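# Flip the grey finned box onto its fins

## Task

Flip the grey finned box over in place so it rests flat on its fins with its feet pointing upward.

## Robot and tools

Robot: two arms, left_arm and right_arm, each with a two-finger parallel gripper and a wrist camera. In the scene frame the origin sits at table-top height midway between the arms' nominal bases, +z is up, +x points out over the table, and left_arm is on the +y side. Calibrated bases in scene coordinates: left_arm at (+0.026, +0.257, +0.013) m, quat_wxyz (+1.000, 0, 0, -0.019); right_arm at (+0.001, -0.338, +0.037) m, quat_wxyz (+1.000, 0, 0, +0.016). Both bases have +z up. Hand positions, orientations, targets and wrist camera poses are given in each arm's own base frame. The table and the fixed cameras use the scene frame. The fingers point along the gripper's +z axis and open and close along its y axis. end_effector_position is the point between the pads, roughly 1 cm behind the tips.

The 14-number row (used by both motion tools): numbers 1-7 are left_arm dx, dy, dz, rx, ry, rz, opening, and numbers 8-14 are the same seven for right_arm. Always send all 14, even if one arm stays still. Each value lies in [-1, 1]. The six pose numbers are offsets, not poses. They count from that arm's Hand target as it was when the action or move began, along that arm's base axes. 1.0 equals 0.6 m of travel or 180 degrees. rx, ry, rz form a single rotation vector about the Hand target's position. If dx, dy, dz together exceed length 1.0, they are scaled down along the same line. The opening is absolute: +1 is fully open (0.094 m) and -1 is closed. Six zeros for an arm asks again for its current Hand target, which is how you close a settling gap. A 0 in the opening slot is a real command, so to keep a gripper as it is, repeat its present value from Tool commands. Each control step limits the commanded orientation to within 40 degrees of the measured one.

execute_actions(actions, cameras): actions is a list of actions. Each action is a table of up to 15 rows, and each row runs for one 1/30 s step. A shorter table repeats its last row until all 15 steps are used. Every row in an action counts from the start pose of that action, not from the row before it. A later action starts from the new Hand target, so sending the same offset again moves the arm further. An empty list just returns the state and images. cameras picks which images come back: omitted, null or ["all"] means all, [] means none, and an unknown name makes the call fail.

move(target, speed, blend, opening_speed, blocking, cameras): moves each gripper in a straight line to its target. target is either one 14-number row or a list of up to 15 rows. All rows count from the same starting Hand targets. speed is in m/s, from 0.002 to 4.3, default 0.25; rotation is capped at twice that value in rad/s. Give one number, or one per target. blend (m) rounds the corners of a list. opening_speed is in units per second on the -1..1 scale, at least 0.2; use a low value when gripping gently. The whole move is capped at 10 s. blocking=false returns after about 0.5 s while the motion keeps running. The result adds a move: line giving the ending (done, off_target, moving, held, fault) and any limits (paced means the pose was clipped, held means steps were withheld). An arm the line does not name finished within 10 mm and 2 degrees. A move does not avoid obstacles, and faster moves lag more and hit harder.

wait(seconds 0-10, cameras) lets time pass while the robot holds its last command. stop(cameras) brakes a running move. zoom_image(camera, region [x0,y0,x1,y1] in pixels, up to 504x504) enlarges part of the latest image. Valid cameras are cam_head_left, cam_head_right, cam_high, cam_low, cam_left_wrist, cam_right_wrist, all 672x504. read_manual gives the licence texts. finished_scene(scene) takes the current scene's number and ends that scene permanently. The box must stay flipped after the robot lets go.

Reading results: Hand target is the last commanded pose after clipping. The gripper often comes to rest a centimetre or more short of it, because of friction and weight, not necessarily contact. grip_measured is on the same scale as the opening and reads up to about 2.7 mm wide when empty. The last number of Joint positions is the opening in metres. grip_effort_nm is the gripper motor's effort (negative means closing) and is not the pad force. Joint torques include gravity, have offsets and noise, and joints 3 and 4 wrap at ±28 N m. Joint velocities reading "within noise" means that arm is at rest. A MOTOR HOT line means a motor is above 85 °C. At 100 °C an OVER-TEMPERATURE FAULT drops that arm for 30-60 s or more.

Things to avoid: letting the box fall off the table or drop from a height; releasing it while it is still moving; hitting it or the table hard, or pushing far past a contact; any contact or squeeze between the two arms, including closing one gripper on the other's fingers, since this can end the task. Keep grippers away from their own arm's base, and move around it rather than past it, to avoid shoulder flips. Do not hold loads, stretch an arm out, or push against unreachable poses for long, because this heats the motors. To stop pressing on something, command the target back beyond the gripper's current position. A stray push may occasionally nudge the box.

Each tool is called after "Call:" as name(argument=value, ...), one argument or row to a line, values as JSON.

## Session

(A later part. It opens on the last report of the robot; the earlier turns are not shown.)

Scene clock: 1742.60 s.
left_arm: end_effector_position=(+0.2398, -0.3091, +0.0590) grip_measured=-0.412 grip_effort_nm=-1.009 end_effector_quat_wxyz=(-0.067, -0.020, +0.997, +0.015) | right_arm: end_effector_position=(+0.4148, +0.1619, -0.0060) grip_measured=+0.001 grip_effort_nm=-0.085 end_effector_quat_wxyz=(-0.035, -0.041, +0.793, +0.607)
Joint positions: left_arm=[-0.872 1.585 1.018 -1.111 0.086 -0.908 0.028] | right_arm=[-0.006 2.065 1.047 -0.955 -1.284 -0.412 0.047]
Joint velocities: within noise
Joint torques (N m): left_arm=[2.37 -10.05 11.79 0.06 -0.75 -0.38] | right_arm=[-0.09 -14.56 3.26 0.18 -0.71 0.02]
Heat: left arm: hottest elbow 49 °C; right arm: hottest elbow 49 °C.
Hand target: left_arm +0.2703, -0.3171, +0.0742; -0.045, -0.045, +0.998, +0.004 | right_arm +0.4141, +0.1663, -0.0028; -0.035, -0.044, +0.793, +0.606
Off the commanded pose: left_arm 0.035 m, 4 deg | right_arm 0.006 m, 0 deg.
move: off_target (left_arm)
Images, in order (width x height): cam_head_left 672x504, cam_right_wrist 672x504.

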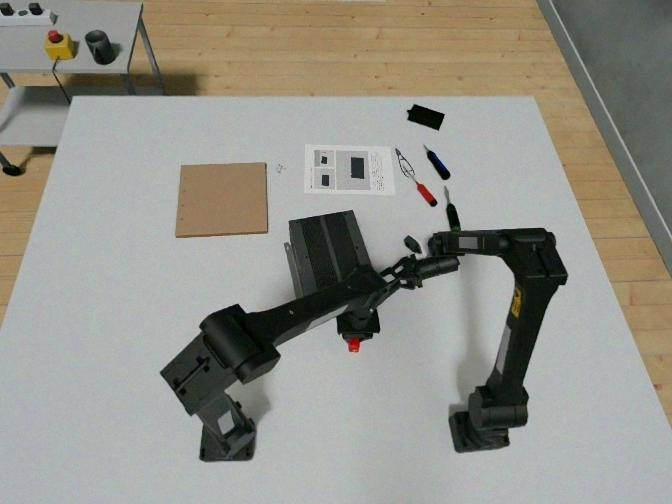

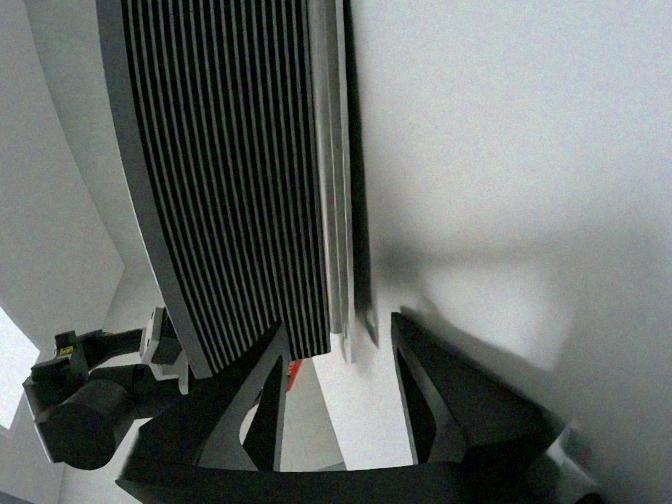

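Call:
move(
  target=[0,0,0,0,0,0,-1,-0.006,0.062,0.001,0,0,0,0.0],
  speed=0.08,
  cameras=["cam_right_wrist","cam_low"],
)

Call:
zoom_image(
  camera="cam_right_wrist",
  region=[240, 200, 450, 400],
)

Scene clock: 1764.33 s.
left_arm: end_effector_position=(+0.2398, -0.3091, +0.0590) grip_measured=-0.412 grip_effort_nm=-1.013 end_effector_quat_wxyz=(-0.067, -0.020, +0.997, +0.015) | right_arm: end_effector_position=(+0.4116, +0.1990, -0.0058) grip_measured=+0.001 grip_effort_nm=-0.085 end_effector_quat_wxyz=(-0.035, -0.040, +0.793, +0.607)
Joint positions: left_arm=[-0.872 1.585 1.018 -1.111 0.086 -0.908 0.028] | right_arm=[0.08 2.018 0.973 -0.631 -1.307 -0.101 0.047]
Joint velocities: within noise
Joint torques (N m): left_arm=[2.32 -10.17 11.78 0.03 -0.76 -0.37] | right_arm=[0.38 -15.21 3.47 0.69 -0.69 0.03]
Heat: left arm: hottest elbow 50 °C; right arm: hottest elbow 46 °C.
Hand target: left_arm +0.2703, -0.3171, +0.0742; -0.045, -0.045, +0.998, +0.004 | right_arm +0.4105, +0.2035, -0.0021; -0.035, -0.044, +0.793, +0.606
Off the commanded pose: left_arm 0.035 m, 4 deg | right_arm 0.006 m, 0 deg.
move: off_target (left_arm)
Images, in order (width x height): cam_low 672x504, cam_right_wrist 672x504.

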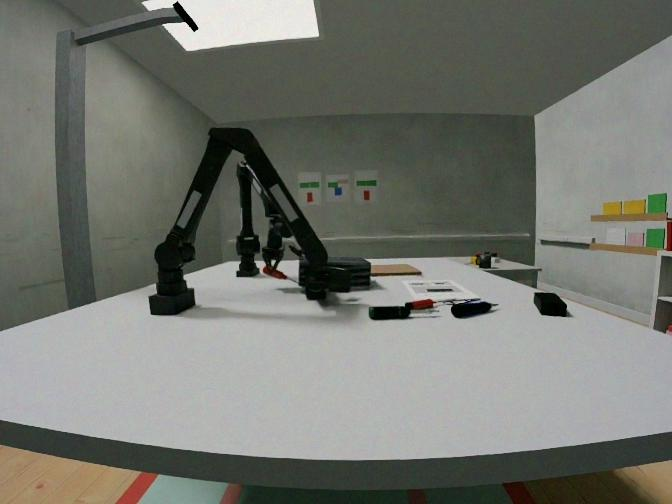

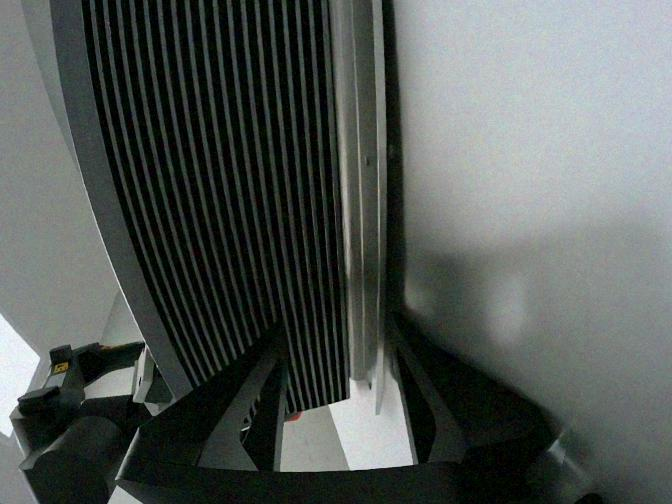

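Scaled by 2.400 from the camera's 672x504 image, which has a finer 960x720 frame.

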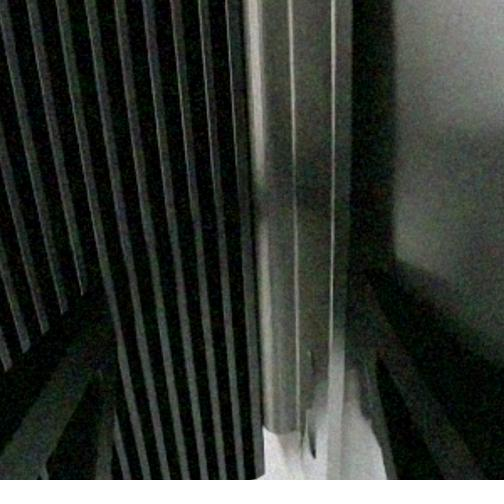

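Call:
move(
  target=[
    [0,0,0,0,0,0,-1,-0.001,0.012,0.0,0,0,0,0.0],
    [0,0,0,0,0,0,-1,-0.001,0.014,0.018,0,0,0,0.0],
  ],
  speed=0.06,
  cameras=["cam_right_wrist","cam_low"],
)

Call:
move(
  target=[0,0,0,0,0,0,-1,0,0,0.008,0,0,0,-1],
  speed=0.06,
  opening_speed=0.6,
  cameras=["cam_right_wrist","cam_low","cam_high"],
)

Call:
zoom_image(
  camera="cam_right_wrist",
  region=[240, 200, 450, 400],
)

Scene clock: 1777.27 s.
left_arm: end_effector_position=(+0.2403, -0.3079, +0.0591) grip_measured=-0.412 grip_effort_nm=-1.009 end_effector_quat_wxyz=(-0.068, -0.022, +0.997, +0.016) | right_arm: end_effector_position=(+0.4101, +0.2024, -0.0015) grip_measured=+0.001 grip_effort_nm=-0.076 end_effector_quat_wxyz=(-0.037, -0.032, +0.796, +0.603)
Joint positions: left_arm=[-0.869 1.585 1.018 -1.113 0.086 -0.908 0.028] | right_arm=[0.089 1.992 0.952 -0.575 -1.298 -0.024 0.047]
Joint velocities: within noise
Joint torques (N m): left_arm=[2.02 -10.29 11.79 0.16 -0.75 -0.38] | right_arm=[0.85 -15.62 3.96 0.73 -1.1 0]
Heat: left arm: hottest elbow 50 °C; right arm: hottest elbow 45 °C.
Hand target: left_arm +0.2705, -0.3171, +0.0742; -0.045, -0.045, +0.998, +0.004 | right_arm +0.4099, +0.2120, +0.0087; -0.035, -0.044, +0.793, +0.606
Off the commanded pose: left_arm 0.035 m, 4 deg | right_arm 0.014 m, 2 deg.
move: off_target (left_arm, right_arm)
Images, in order (width x height): cam_low 672x504, cam_right_wrist 672x504.

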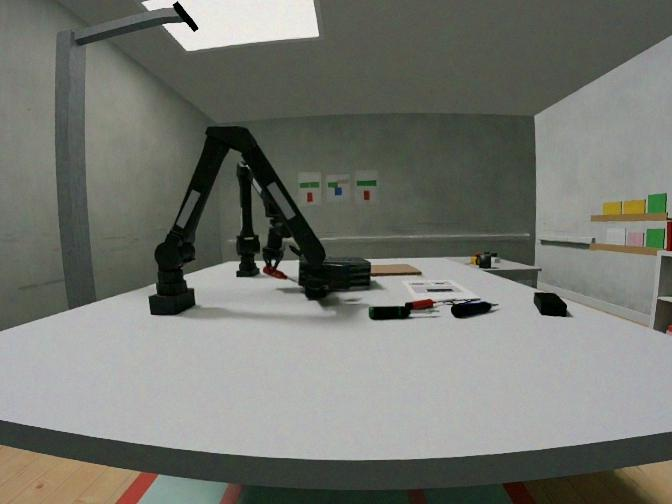

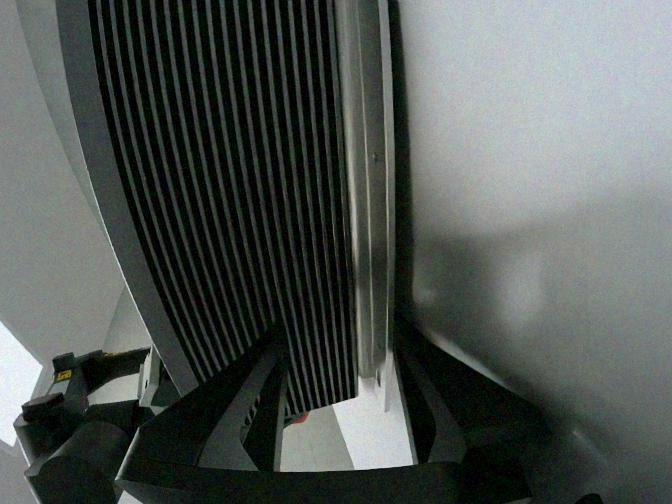

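Scene clock: 1779.27 s.
left_arm: end_effector_position=(+0.2406, -0.3050, +0.0599) grip_measured=-0.412 grip_effort_nm=-1.009 end_effector_quat_wxyz=(-0.070, -0.025, +0.997, +0.020) | right_arm: end_effector_position=(+0.4050, +0.2010, -0.0084) grip_measured=-0.953 grip_effort_nm=-0.984 end_effector_quat_wxyz=(-0.042, -0.030, +0.805, +0.591)
Joint positions: left_arm=[-0.864 1.585 1.019 -1.124 0.084 -0.909 0.028] | right_arm=[0.09 1.992 0.941 -0.574 -1.268 -0.024 0.002]
Joint velocities: within noise
Joint torques (N m): left_arm=[1.55 -10.17 11.66 0.55 -0.72 -0.38] | right_arm=[0.97 -15.91 4.52 0.46 -2.31 -0.02]
Heat: left arm: hottest elbow 50 °C; right arm: hottest elbow 45 °C.
Hand target: left_arm +0.2704, -0.3171, +0.0742; -0.045, -0.045, +0.998, +0.004 | right_arm +0.4099, +0.2119, +0.0135; -0.035, -0.044, +0.793, +0.606
Off the commanded pose: left_arm 0.035 m, 4 deg | right_arm 0.025 m, 3 deg.
move: off_target (left_arm, right_arm)
Images, in order (width x height): cam_high 672x504, cam_low 672x504, cam_right_wrist 672x504.

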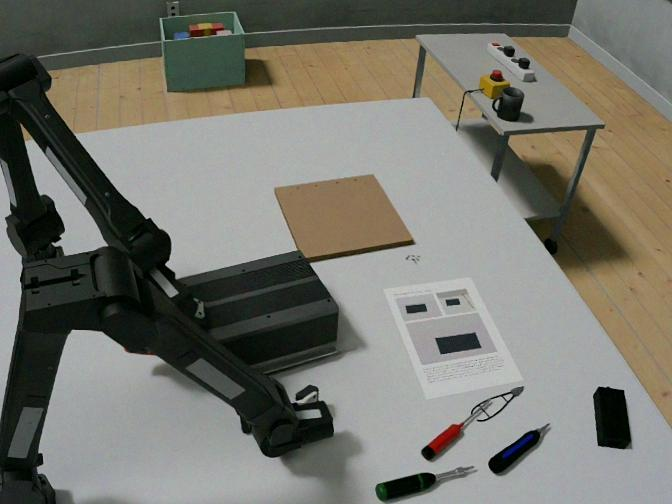

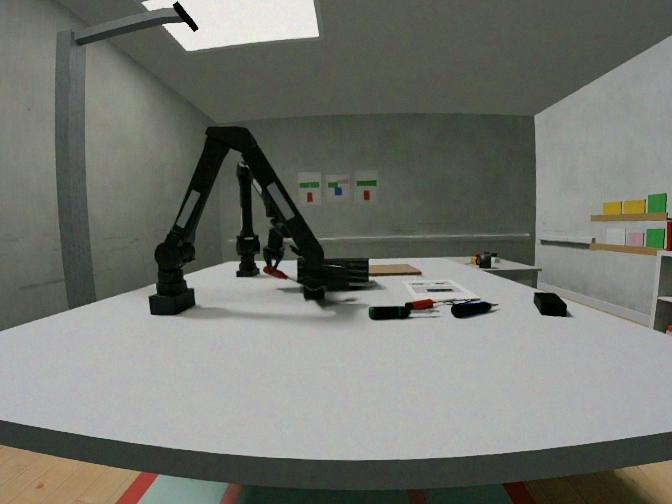

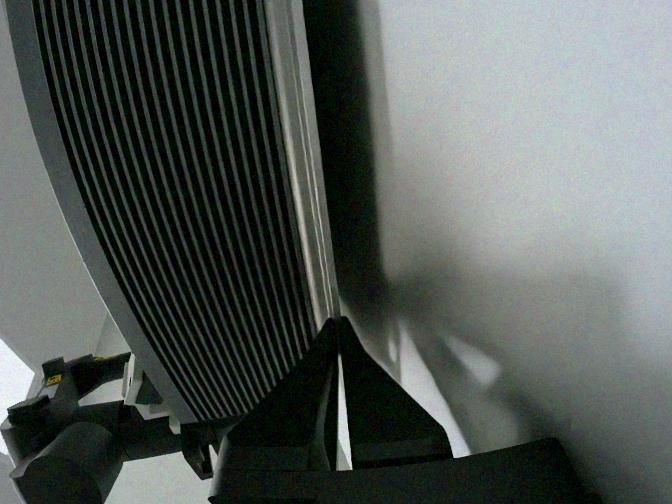

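Scaled by 2.400 from the camera's 672x504 image, which has a finer 960x720 frame.

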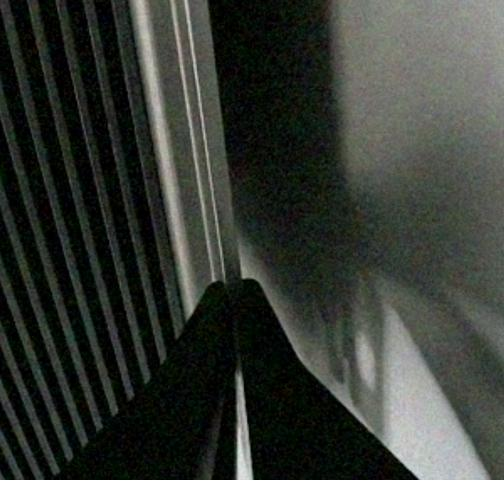

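Call:
move(
  target=[
    [-0.12,-0.022,0.0,0,0,0,-1,0,0,0,0,0,0,-1],
    [-0.3,-0.035,-0.03,0.025,-0.137,0,-1,0,0,0,0,0,0,-1],
    [-0.3,-0.035,-0.113,0.025,-0.137,0,-1,0,0,0,0,0,0,-1],
  ],
  speed=[0.1,0.25,0.1],
  cameras=["cam_left_wrist","cam_high","cam_head_left"],
)

Call:
zoom_image(
  camera="cam_high",
  region=[120, 250, 340, 410],
)

Scene clock: 1795.87 s.
left_arm: end_effector_position=(+0.0919, -0.3372, +0.0124) grip_measured=-0.412 grip_effort_nm=-1.009 end_effector_quat_wxyz=(+0.168, -0.044, +0.984, +0.030) | right_arm: end_effector_position=(+0.4045, +0.2012, -0.0084) grip_measured=-0.957 grip_effort_nm=-1.043 end_effector_quat_wxyz=(-0.040, -0.032, +0.805, +0.592)
Joint positions: left_arm=[-1.469 1.54 0.78 -0.854 -0.341 -1.566 0.028] | right_arm=[0.091 1.992 0.94 -0.574 -1.269 -0.031 0.002]
Joint velocities: within noise
Joint torques (N m): left_arm=[-1.2 -7.3 6.22 0.84 -0.45 -0.34] | right_arm=[1.14 -16.03 4.67 0.32 -2.32 0]
Heat: left arm: hottest elbow 50 °C; right arm: hottest elbow 45 °C.
Hand target: left_arm +0.0903, -0.3380, +0.0065; +0.171, -0.047, +0.984, +0.033 | right_arm +0.4099, +0.2120, +0.0136; -0.035, -0.044, +0.793, +0.606
Off the commanded pose: left_arm 0.006 m, 1 deg | right_arm 0.025 m, 3 deg.
move: off_target (right_arm)
Images, in order (width x height): cam_head_left 672x504, cam_high 672x504, cam_left_wrist 672x504.

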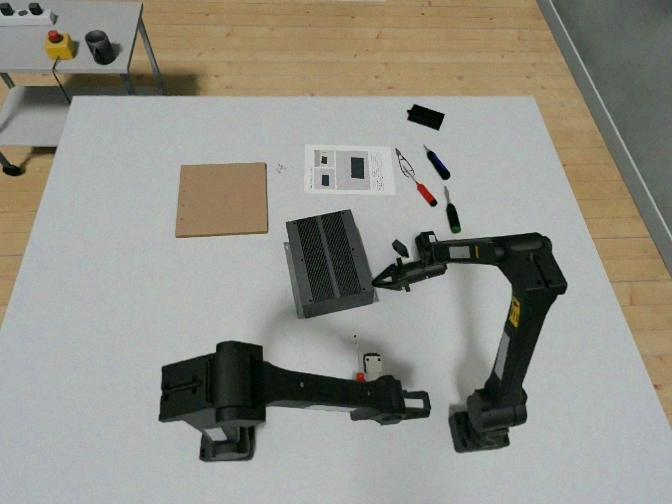

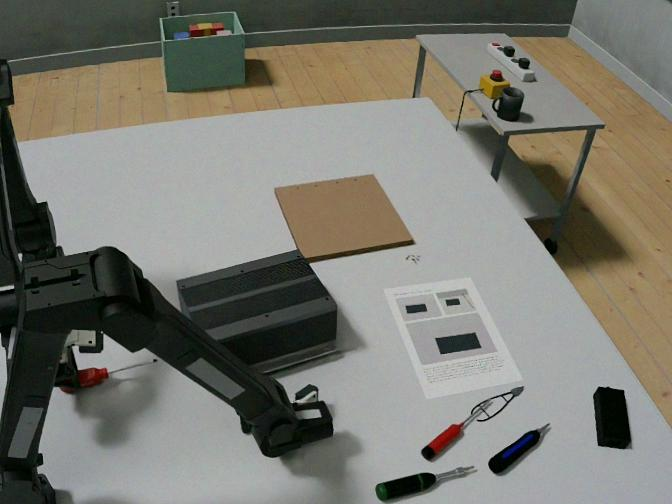

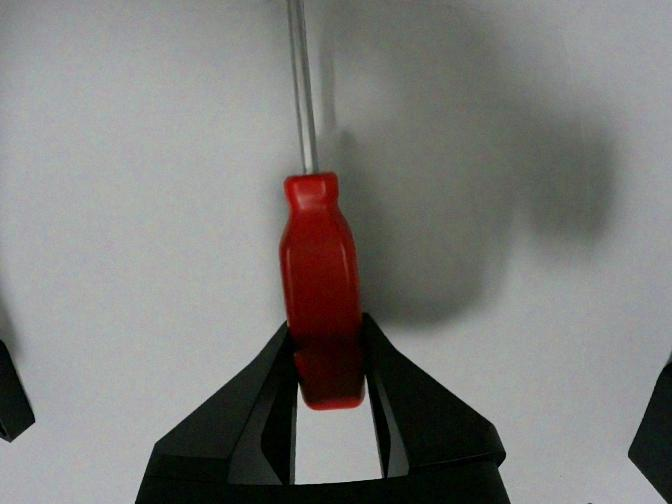

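Scaled by 2.291.

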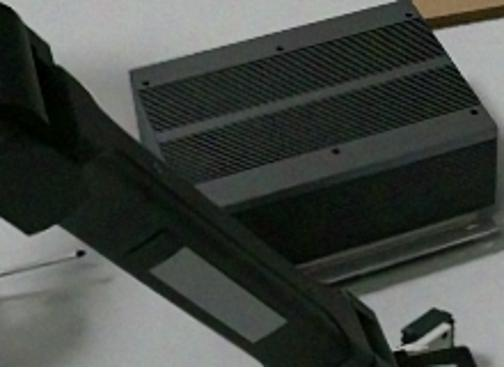

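Call:
move(
  target=[
    [0,0,0,0,0,0,0.3,0,0,0,0,0,0,-1],
    [-0.0,0,0.3,0,0,0,0.3,-0.003,0.0256,0.084,-0.0817,-0.0095,0,-1],
  ],
  speed=[0.1,0.1],
)

Call:
zoom_image(
  camera="cam_high",
  region=[120, 250, 340, 410],
)

Scene clock: 1844.43 s.
left_arm: end_effector_position=(+0.0910, -0.3258, +0.1684) grip_measured=+0.297 grip_effort_nm=0.149 end_effector_quat_wxyz=(+0.168, -0.040, +0.983, +0.055) | right_arm: end_effector_position=(+0.3938, +0.2117, +0.0222) grip_measured=-0.957 grip_effort_nm=-1.038 end_effector_quat_wxyz=(-0.050, -0.030, +0.875, +0.481)
Joint positions: left_arm=[-1.469 1.31 1.016 -1.37 -0.343 -1.566 0.061] | right_arm=[0.163 1.803 0.917 -0.647 -1.009 0.115 0.002]
Joint velocities: within noise
Joint torques (N m): left_arm=[-1.26 -8.35 11.26 -0.01 -0.36 -0.34] | right_arm=[0.91 -17.96 7.57 0.01 -2.13 0.16]
Heat: left arm: hottest elbow 47 °C; right arm: hottest elbow 44 °C.
Hand target: left_arm +0.0904, -0.3381, +0.1865; +0.171, -0.046, +0.984, +0.033 | right_arm +0.4082, +0.2273, +0.0640; -0.028, -0.049, +0.865, +0.499
Off the commanded pose: left_arm 0.022 m, 3 deg | right_arm 0.047 m, 4 deg.
move: off_target (left_arm, right_arm)

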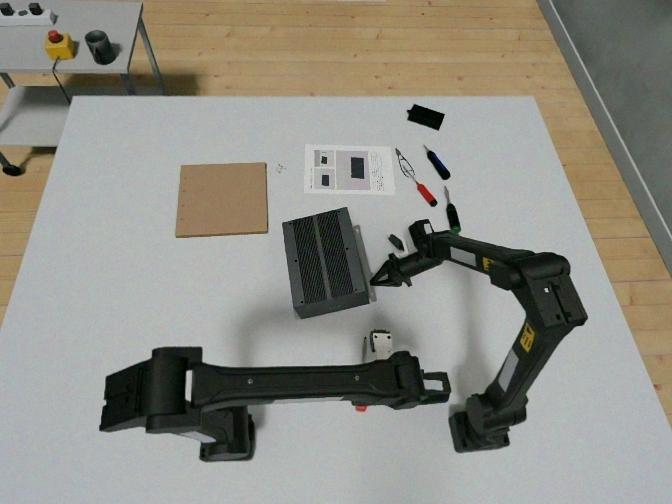

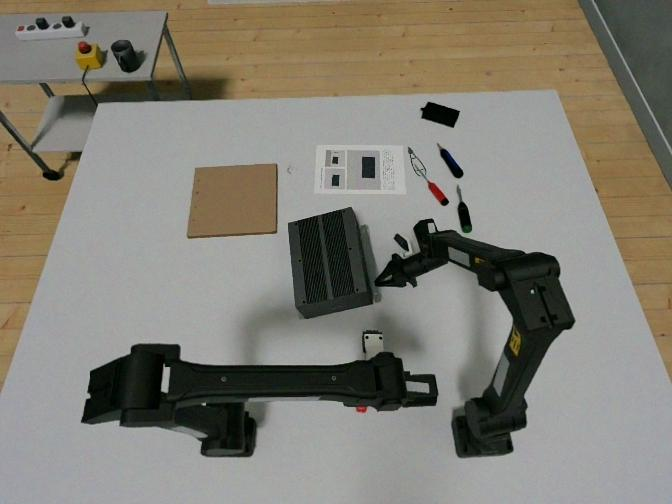

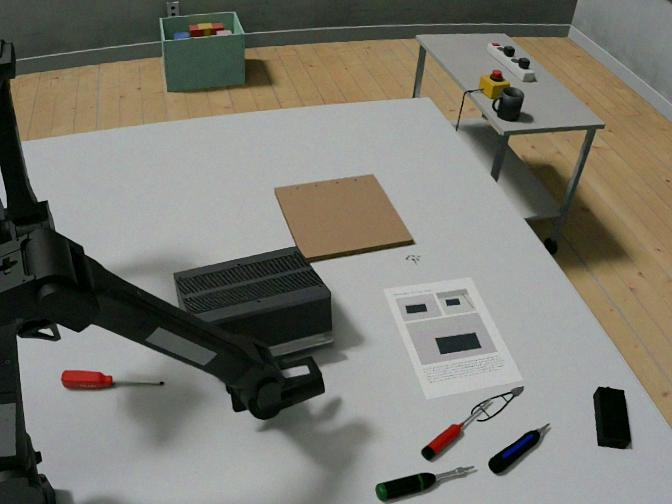

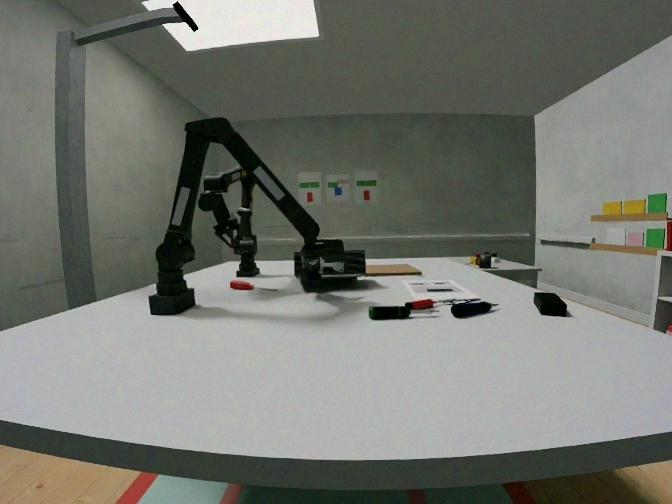

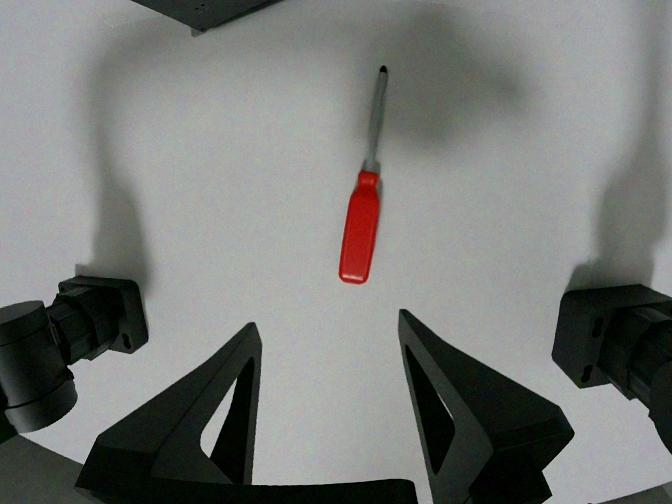

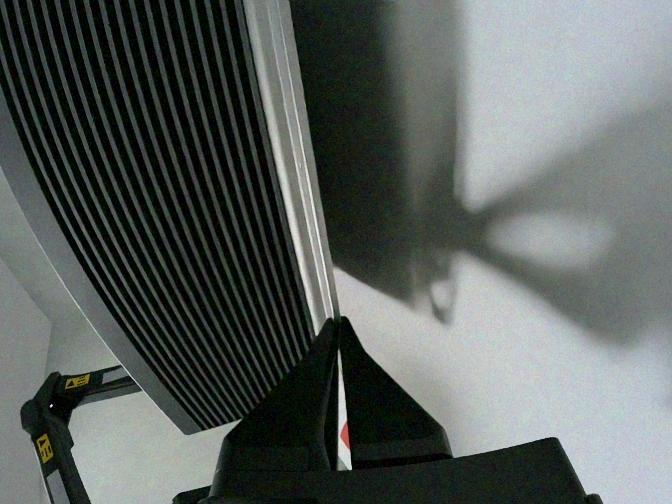

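Scaled by 2.291.

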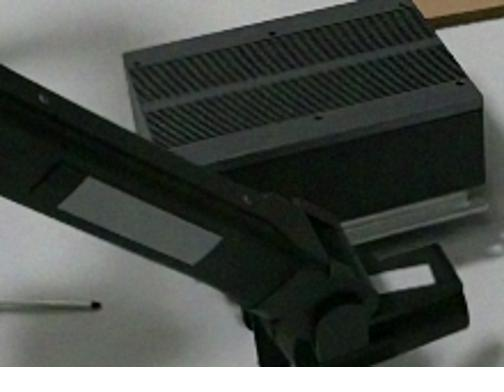

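Call:
move(
  target=[
    [0,0,0,0,0,0,0.3,-0.005,0.044,0.07,-0.0767,-0.0089,0,-1],
    [0,0,0,0,0,0,0.3,-0.012,0.105,0.1255,-0.1533,-0.0178,0,-1],
  ],
  speed=[0.1,0.1],
  cameras=["cam_head_left","cam_high","cam_low","cam_right_wrist"],
)

Call:
zoom_image(
  camera="cam_low",
  region=[230, 220, 400, 320],
)

Scene clock: 1857.70 s.
left_arm: end_effector_position=(+0.0910, -0.3256, +0.1684) grip_measured=+0.297 grip_effort_nm=0.159 end_effector_quat_wxyz=(+0.168, -0.040, +0.983, +0.055) | right_arm: end_effector_position=(+0.3796, +0.2592, +0.0977) grip_measured=-0.953 grip_effort_nm=-1.043 end_effector_quat_wxyz=(-0.055, -0.028, +0.966, +0.253)
Joint positions: left_arm=[-1.469 1.31 1.016 -1.371 -0.343 -1.566 0.061] | right_arm=[0.415 1.59 1.077 -0.959 -0.515 0.383 0.002]
Joint velocities: within noise
Joint torques (N m): left_arm=[-1.26 -8.18 11.25 0.03 -0.35 -0.33] | right_arm=[1.55 -13.98 12.9 0.8 -0.91 0.02]
Heat: left arm: hottest elbow 49 °C; right arm: hottest elbow 45 °C.
Hand target: left_arm +0.0904, -0.3381, +0.1865; +0.171, -0.046, +0.984, +0.033 | right_arm +0.4009, +0.2903, +0.1392; -0.015, -0.054, +0.959, +0.277
Off the commanded pose: left_arm 0.022 m, 3 deg | right_arm 0.056 m, 6 deg.
move: off_target (left_arm, right_arm)
Images, in order (width x height): cam_head_left 672x504, cam_high 672x504, cam_low 672x504, cam_right_wrist 672x504.

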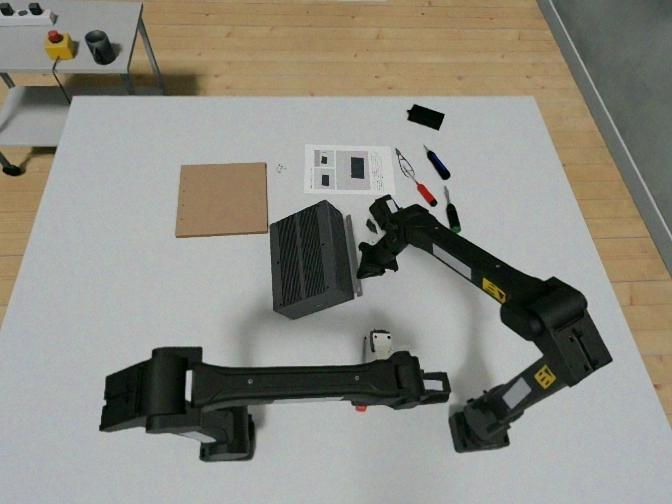

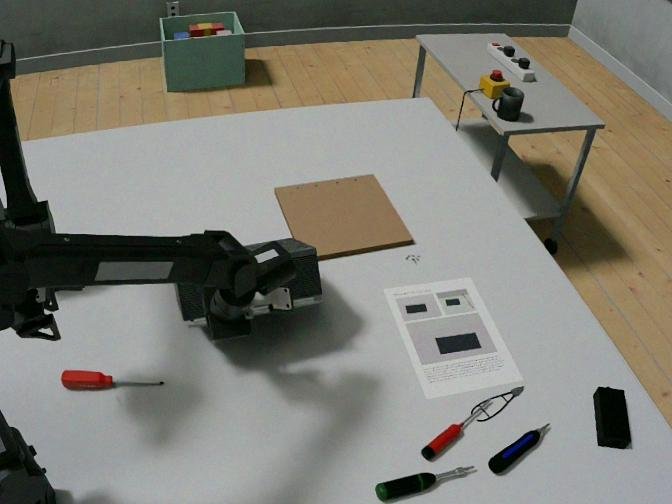

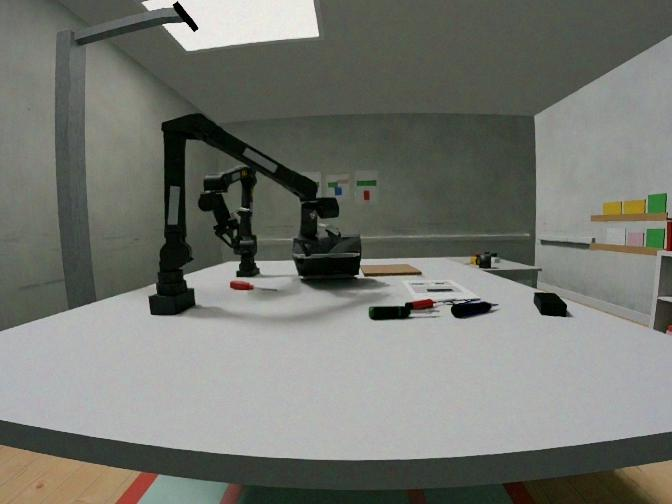

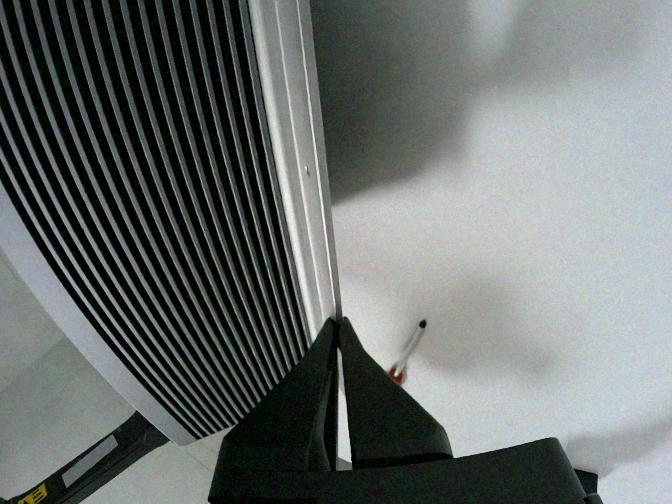

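Scaled by 2.965.

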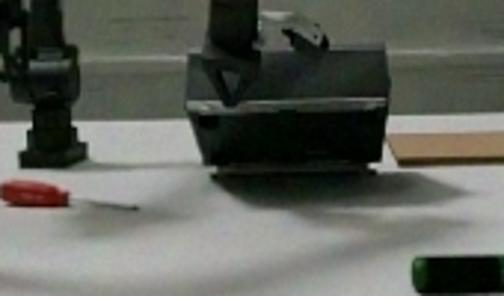

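Call:
move(
  target=[0,0,0,0,0,0,0.3,-0.008,0.075,0.05,-0.055,-0.006,0,-1],
  speed=[0.08],
  cameras=["cam_head_left","cam_high","cam_low"],
)

Call:
zoom_image(
  camera="cam_low",
  region=[230, 220, 400, 320],
)

Scene clock: 1870.67 s.
left_arm: end_effector_position=(+0.0910, -0.3256, +0.1684) grip_measured=+0.297 grip_effort_nm=0.154 end_effector_quat_wxyz=(+0.168, -0.040, +0.983, +0.055) | right_arm: end_effector_position=(+0.3810, +0.3203, +0.1563) grip_measured=-0.957 grip_effort_nm=-1.043 end_effector_quat_wxyz=(-0.029, -0.045, +0.981, +0.184)
Joint positions: left_arm=[-1.469 1.31 1.016 -1.371 -0.343 -1.566 0.061] | right_arm=[0.582 1.59 1.275 -1.11 -0.347 0.516 0.002]
Joint velocities: within noise
Joint torques (N m): left_arm=[-1.44 -8.29 11.23 0.06 -0.35 -0.34] | right_arm=[-0.21 -10.99 11.59 1.06 -0.06 -0.08]
Heat: left arm: hottest elbow 50 °C; right arm: hottest elbow 51 °C.
Hand target: left_arm +0.0904, -0.3381, +0.1865; +0.171, -0.046, +0.984, +0.033 | right_arm +0.3962, +0.3352, +0.1691; -0.011, -0.055, +0.980, +0.192
Off the commanded pose: left_arm 0.022 m, 3 deg | right_arm 0.025 m, 3 deg.
move: off_target (left_arm, right_arm)
Images, in order (width x height): cam_head_left 672x504, cam_high 672x504, cam_low 672x504.

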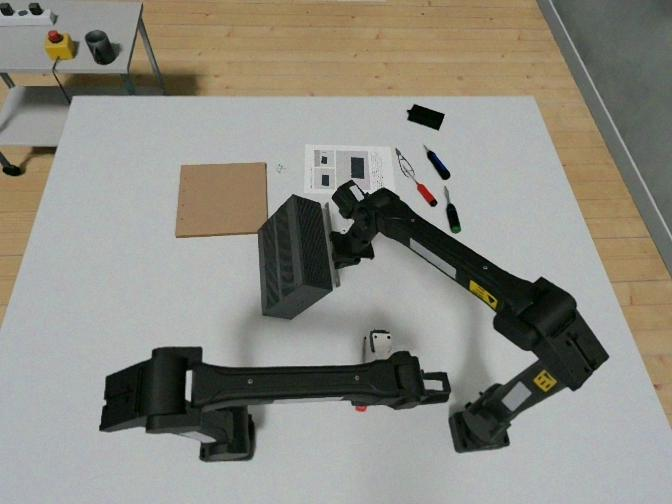

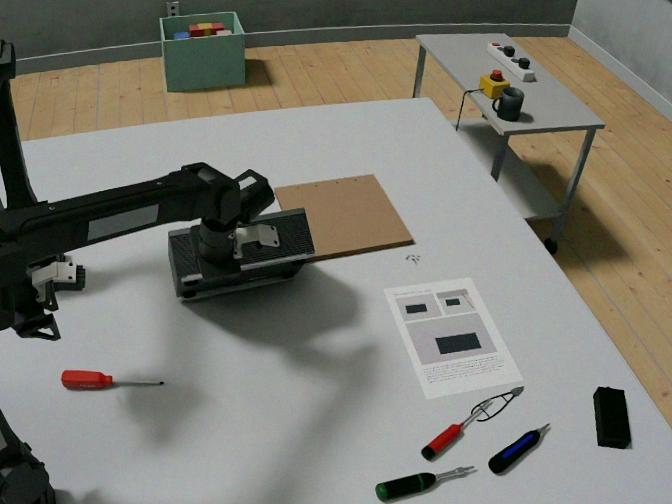

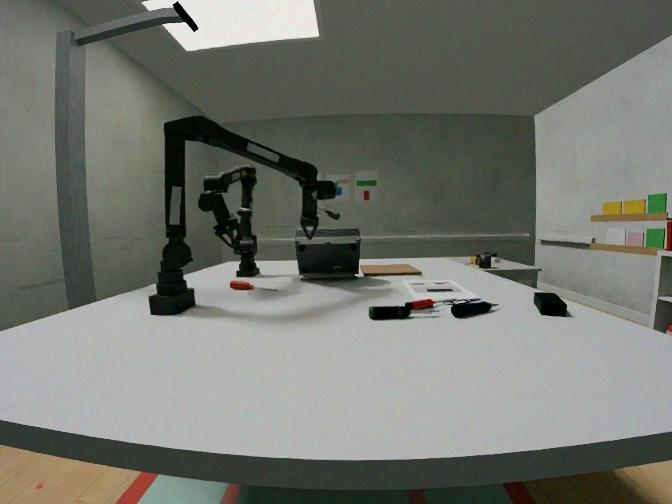

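Scaled by 2.965.

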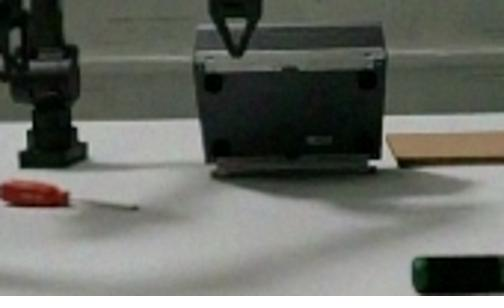

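Call:
move(
  target=[
    [0,0,0,0,0,0,0.3,-0.011,0.09,0.025,-0.088,-0.01,0,-1],
    [0,0,0,0,0,0,0.3,-0.019,0.155,0.028,-0.14,-0.016,0,-1],
  ],
  speed=[0.06,0.05],
  cameras=["cam_head_left","cam_high","cam_low","cam_right_wrist"],
)

Call:
zoom_image(
  camera="cam_low",
  region=[230, 220, 400, 320],
)

Scene clock: 1885.63 s.
left_arm: end_effector_position=(+0.0910, -0.3256, +0.1684) grip_measured=+0.297 grip_effort_nm=0.159 end_effector_quat_wxyz=(+0.168, -0.040, +0.983, +0.055) | right_arm: end_effector_position=(+0.3745, +0.4269, +0.1880) grip_measured=-0.959 grip_effort_nm=-1.038 end_effector_quat_wxyz=(+0.000, -0.089, +0.996, -0.019)
Joint positions: left_arm=[-1.469 1.31 1.016 -1.371 -0.343 -1.566 0.061] | right_arm=[0.86 1.859 1.753 -1.491 0.028 0.683 0.002]
Joint velocities: within noise
Joint torques (N m): left_arm=[-1.32 -8.35 11.23 0.03 -0.35 -0.33] | right_arm=[-1.14 -14.04 10.04 0.05 0.61 0.55]
Heat: left arm: hottest elbow 51 °C; right arm: hottest elbow 52 °C.
Hand target: left_arm +0.0904, -0.3381, +0.1865; +0.171, -0.046, +0.984, +0.033 | right_arm +0.3848, +0.4283, +0.1860; +0.002, -0.056, +0.998, -0.027
Off the commanded pose: left_arm 0.022 m, 3 deg | right_arm 0.011 m, 4 deg.
move: off_target (left_arm, right_arm)
Images, in order (width x height): cam_head_left 672x504, cam_high 672x504, cam_low 672x504, cam_right_wrist 672x504.

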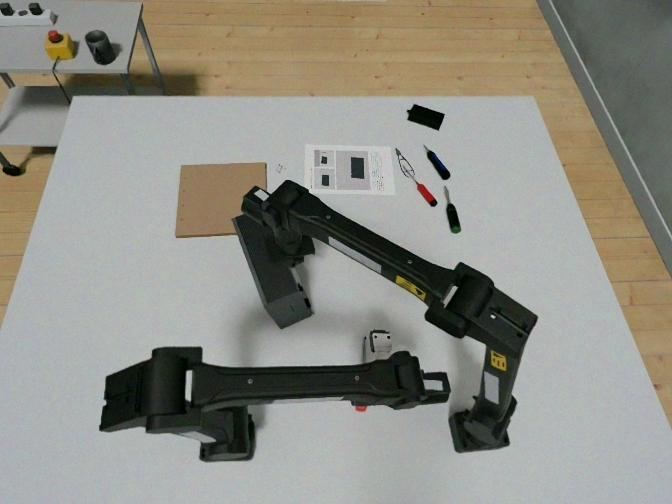

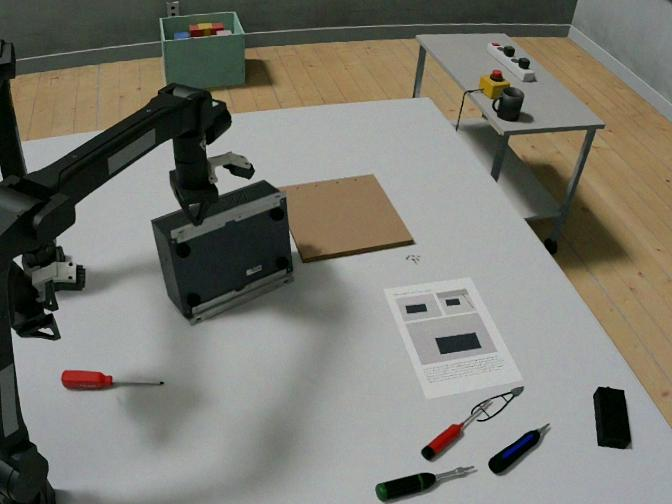

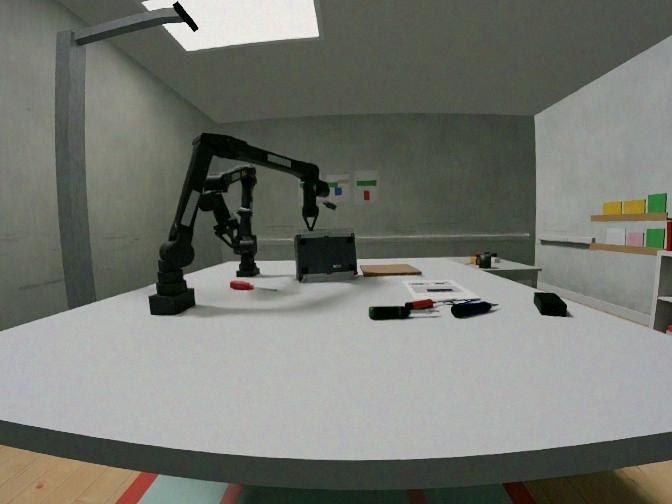

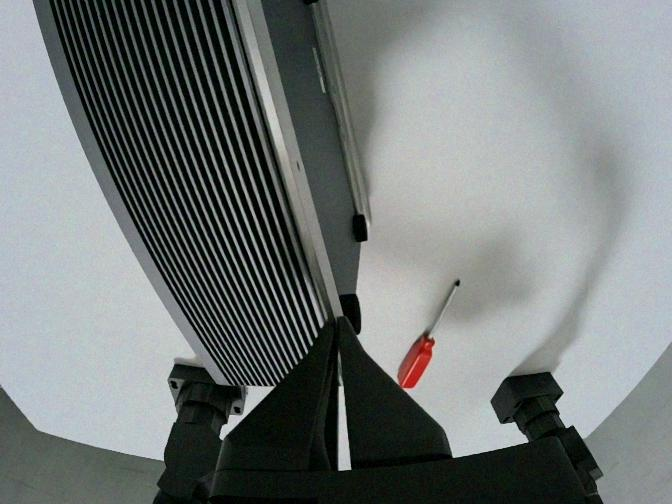

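Scaled by 2.965.

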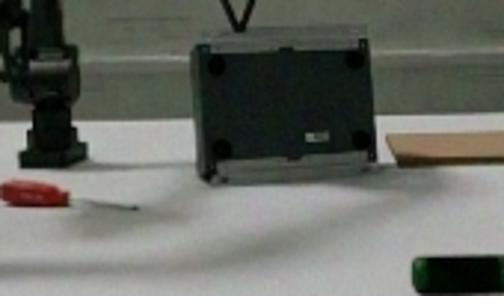

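Call:
move(
  target=[0,0,0,0,0,0,0.3,-0.022,0.07,-0.006,-0.061,-0.019,0,-1],
  speed=[0.04],
  cameras=["cam_head_left","cam_high","cam_low","cam_right_wrist"],
)

Call:
zoom_image(
  camera="cam_high",
  region=[120, 150, 340, 340],
)

Scene clock: 1915.70 s.
left_arm: end_effector_position=(+0.0910, -0.3256, +0.1684) grip_measured=+0.297 grip_effort_nm=0.154 end_effector_quat_wxyz=(+0.168, -0.040, +0.983, +0.055) | right_arm: end_effector_position=(+0.3667, +0.4563, +0.1917) grip_measured=-0.959 grip_effort_nm=-1.043 end_effector_quat_wxyz=(+0.025, -0.076, +0.989, -0.121)
Joint positions: left_arm=[-1.469 1.31 1.016 -1.371 -0.343 -1.566 0.061] | right_arm=[0.951 1.997 1.956 -1.685 0.193 0.813 0.002]
Joint velocities: within noise
Joint torques (N m): left_arm=[-1.38 -8.23 11.29 0.05 -0.36 -0.34] | right_arm=[0.03 -14.8 10.92 0.02 0.29 0.48]
Heat: left arm: hottest elbow 53 °C; right arm: hottest elbow 51 °C.
Hand target: left_arm +0.0904, -0.3381, +0.1865; +0.171, -0.046, +0.984, +0.033 | right_arm +0.3715, +0.4703, +0.1825; +0.026, -0.055, +0.990, -0.124
Off the commanded pose: left_arm 0.022 m, 3 deg | right_arm 0.017 m, 2 deg.
joint sent to its limit (right arm) — joint 4 (wrist pitch), lower limit. The joint targets still meet the commanded pose.
move: off_target (left_arm, right_arm)
Images, in order (width x height): cam_head_left 672x504, cam_high 672x504, cam_low 672x504, cam_right_wrist 672x504.

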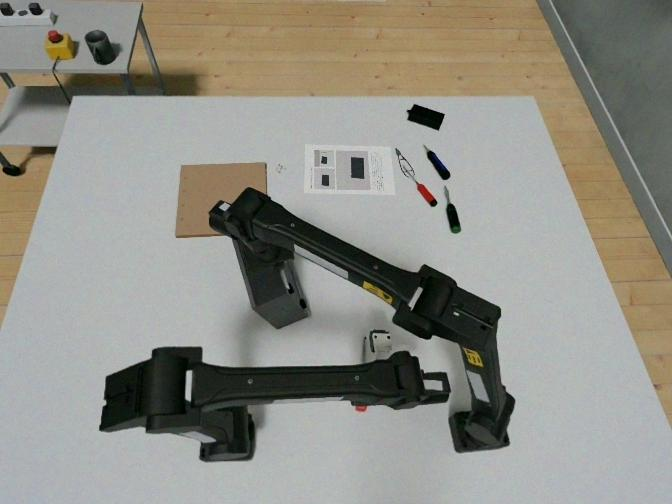

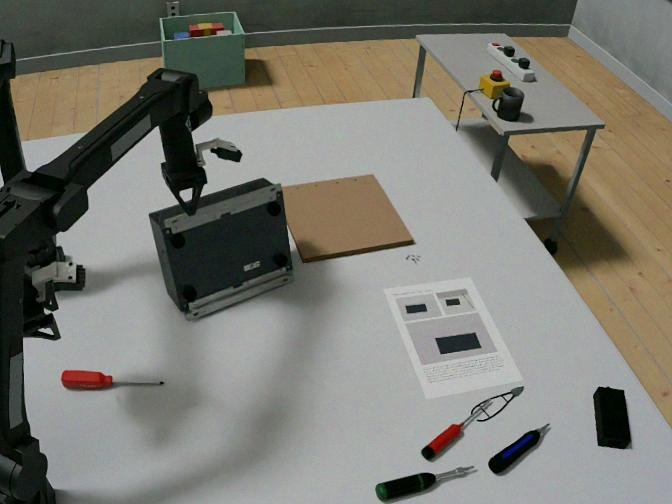

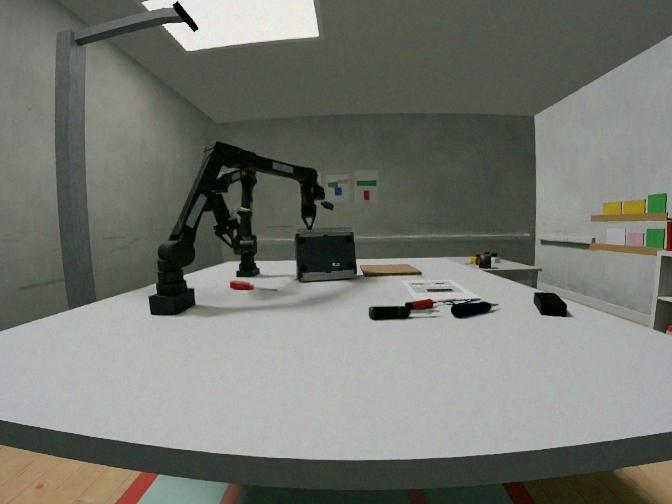

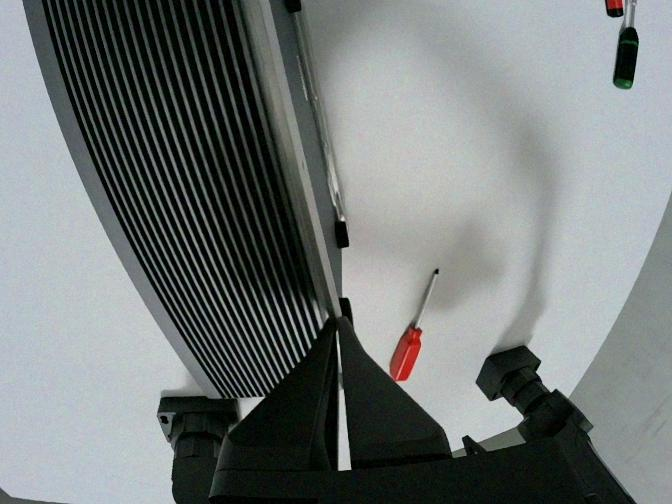

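Scaled by 2.291.

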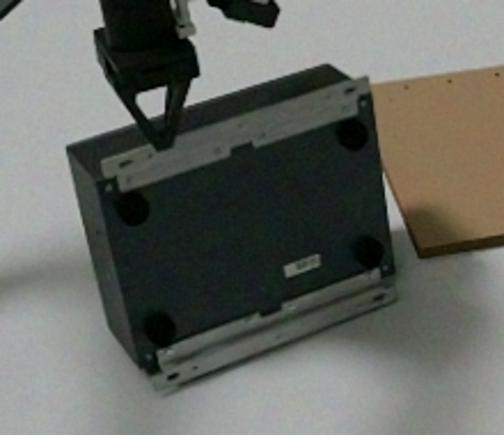

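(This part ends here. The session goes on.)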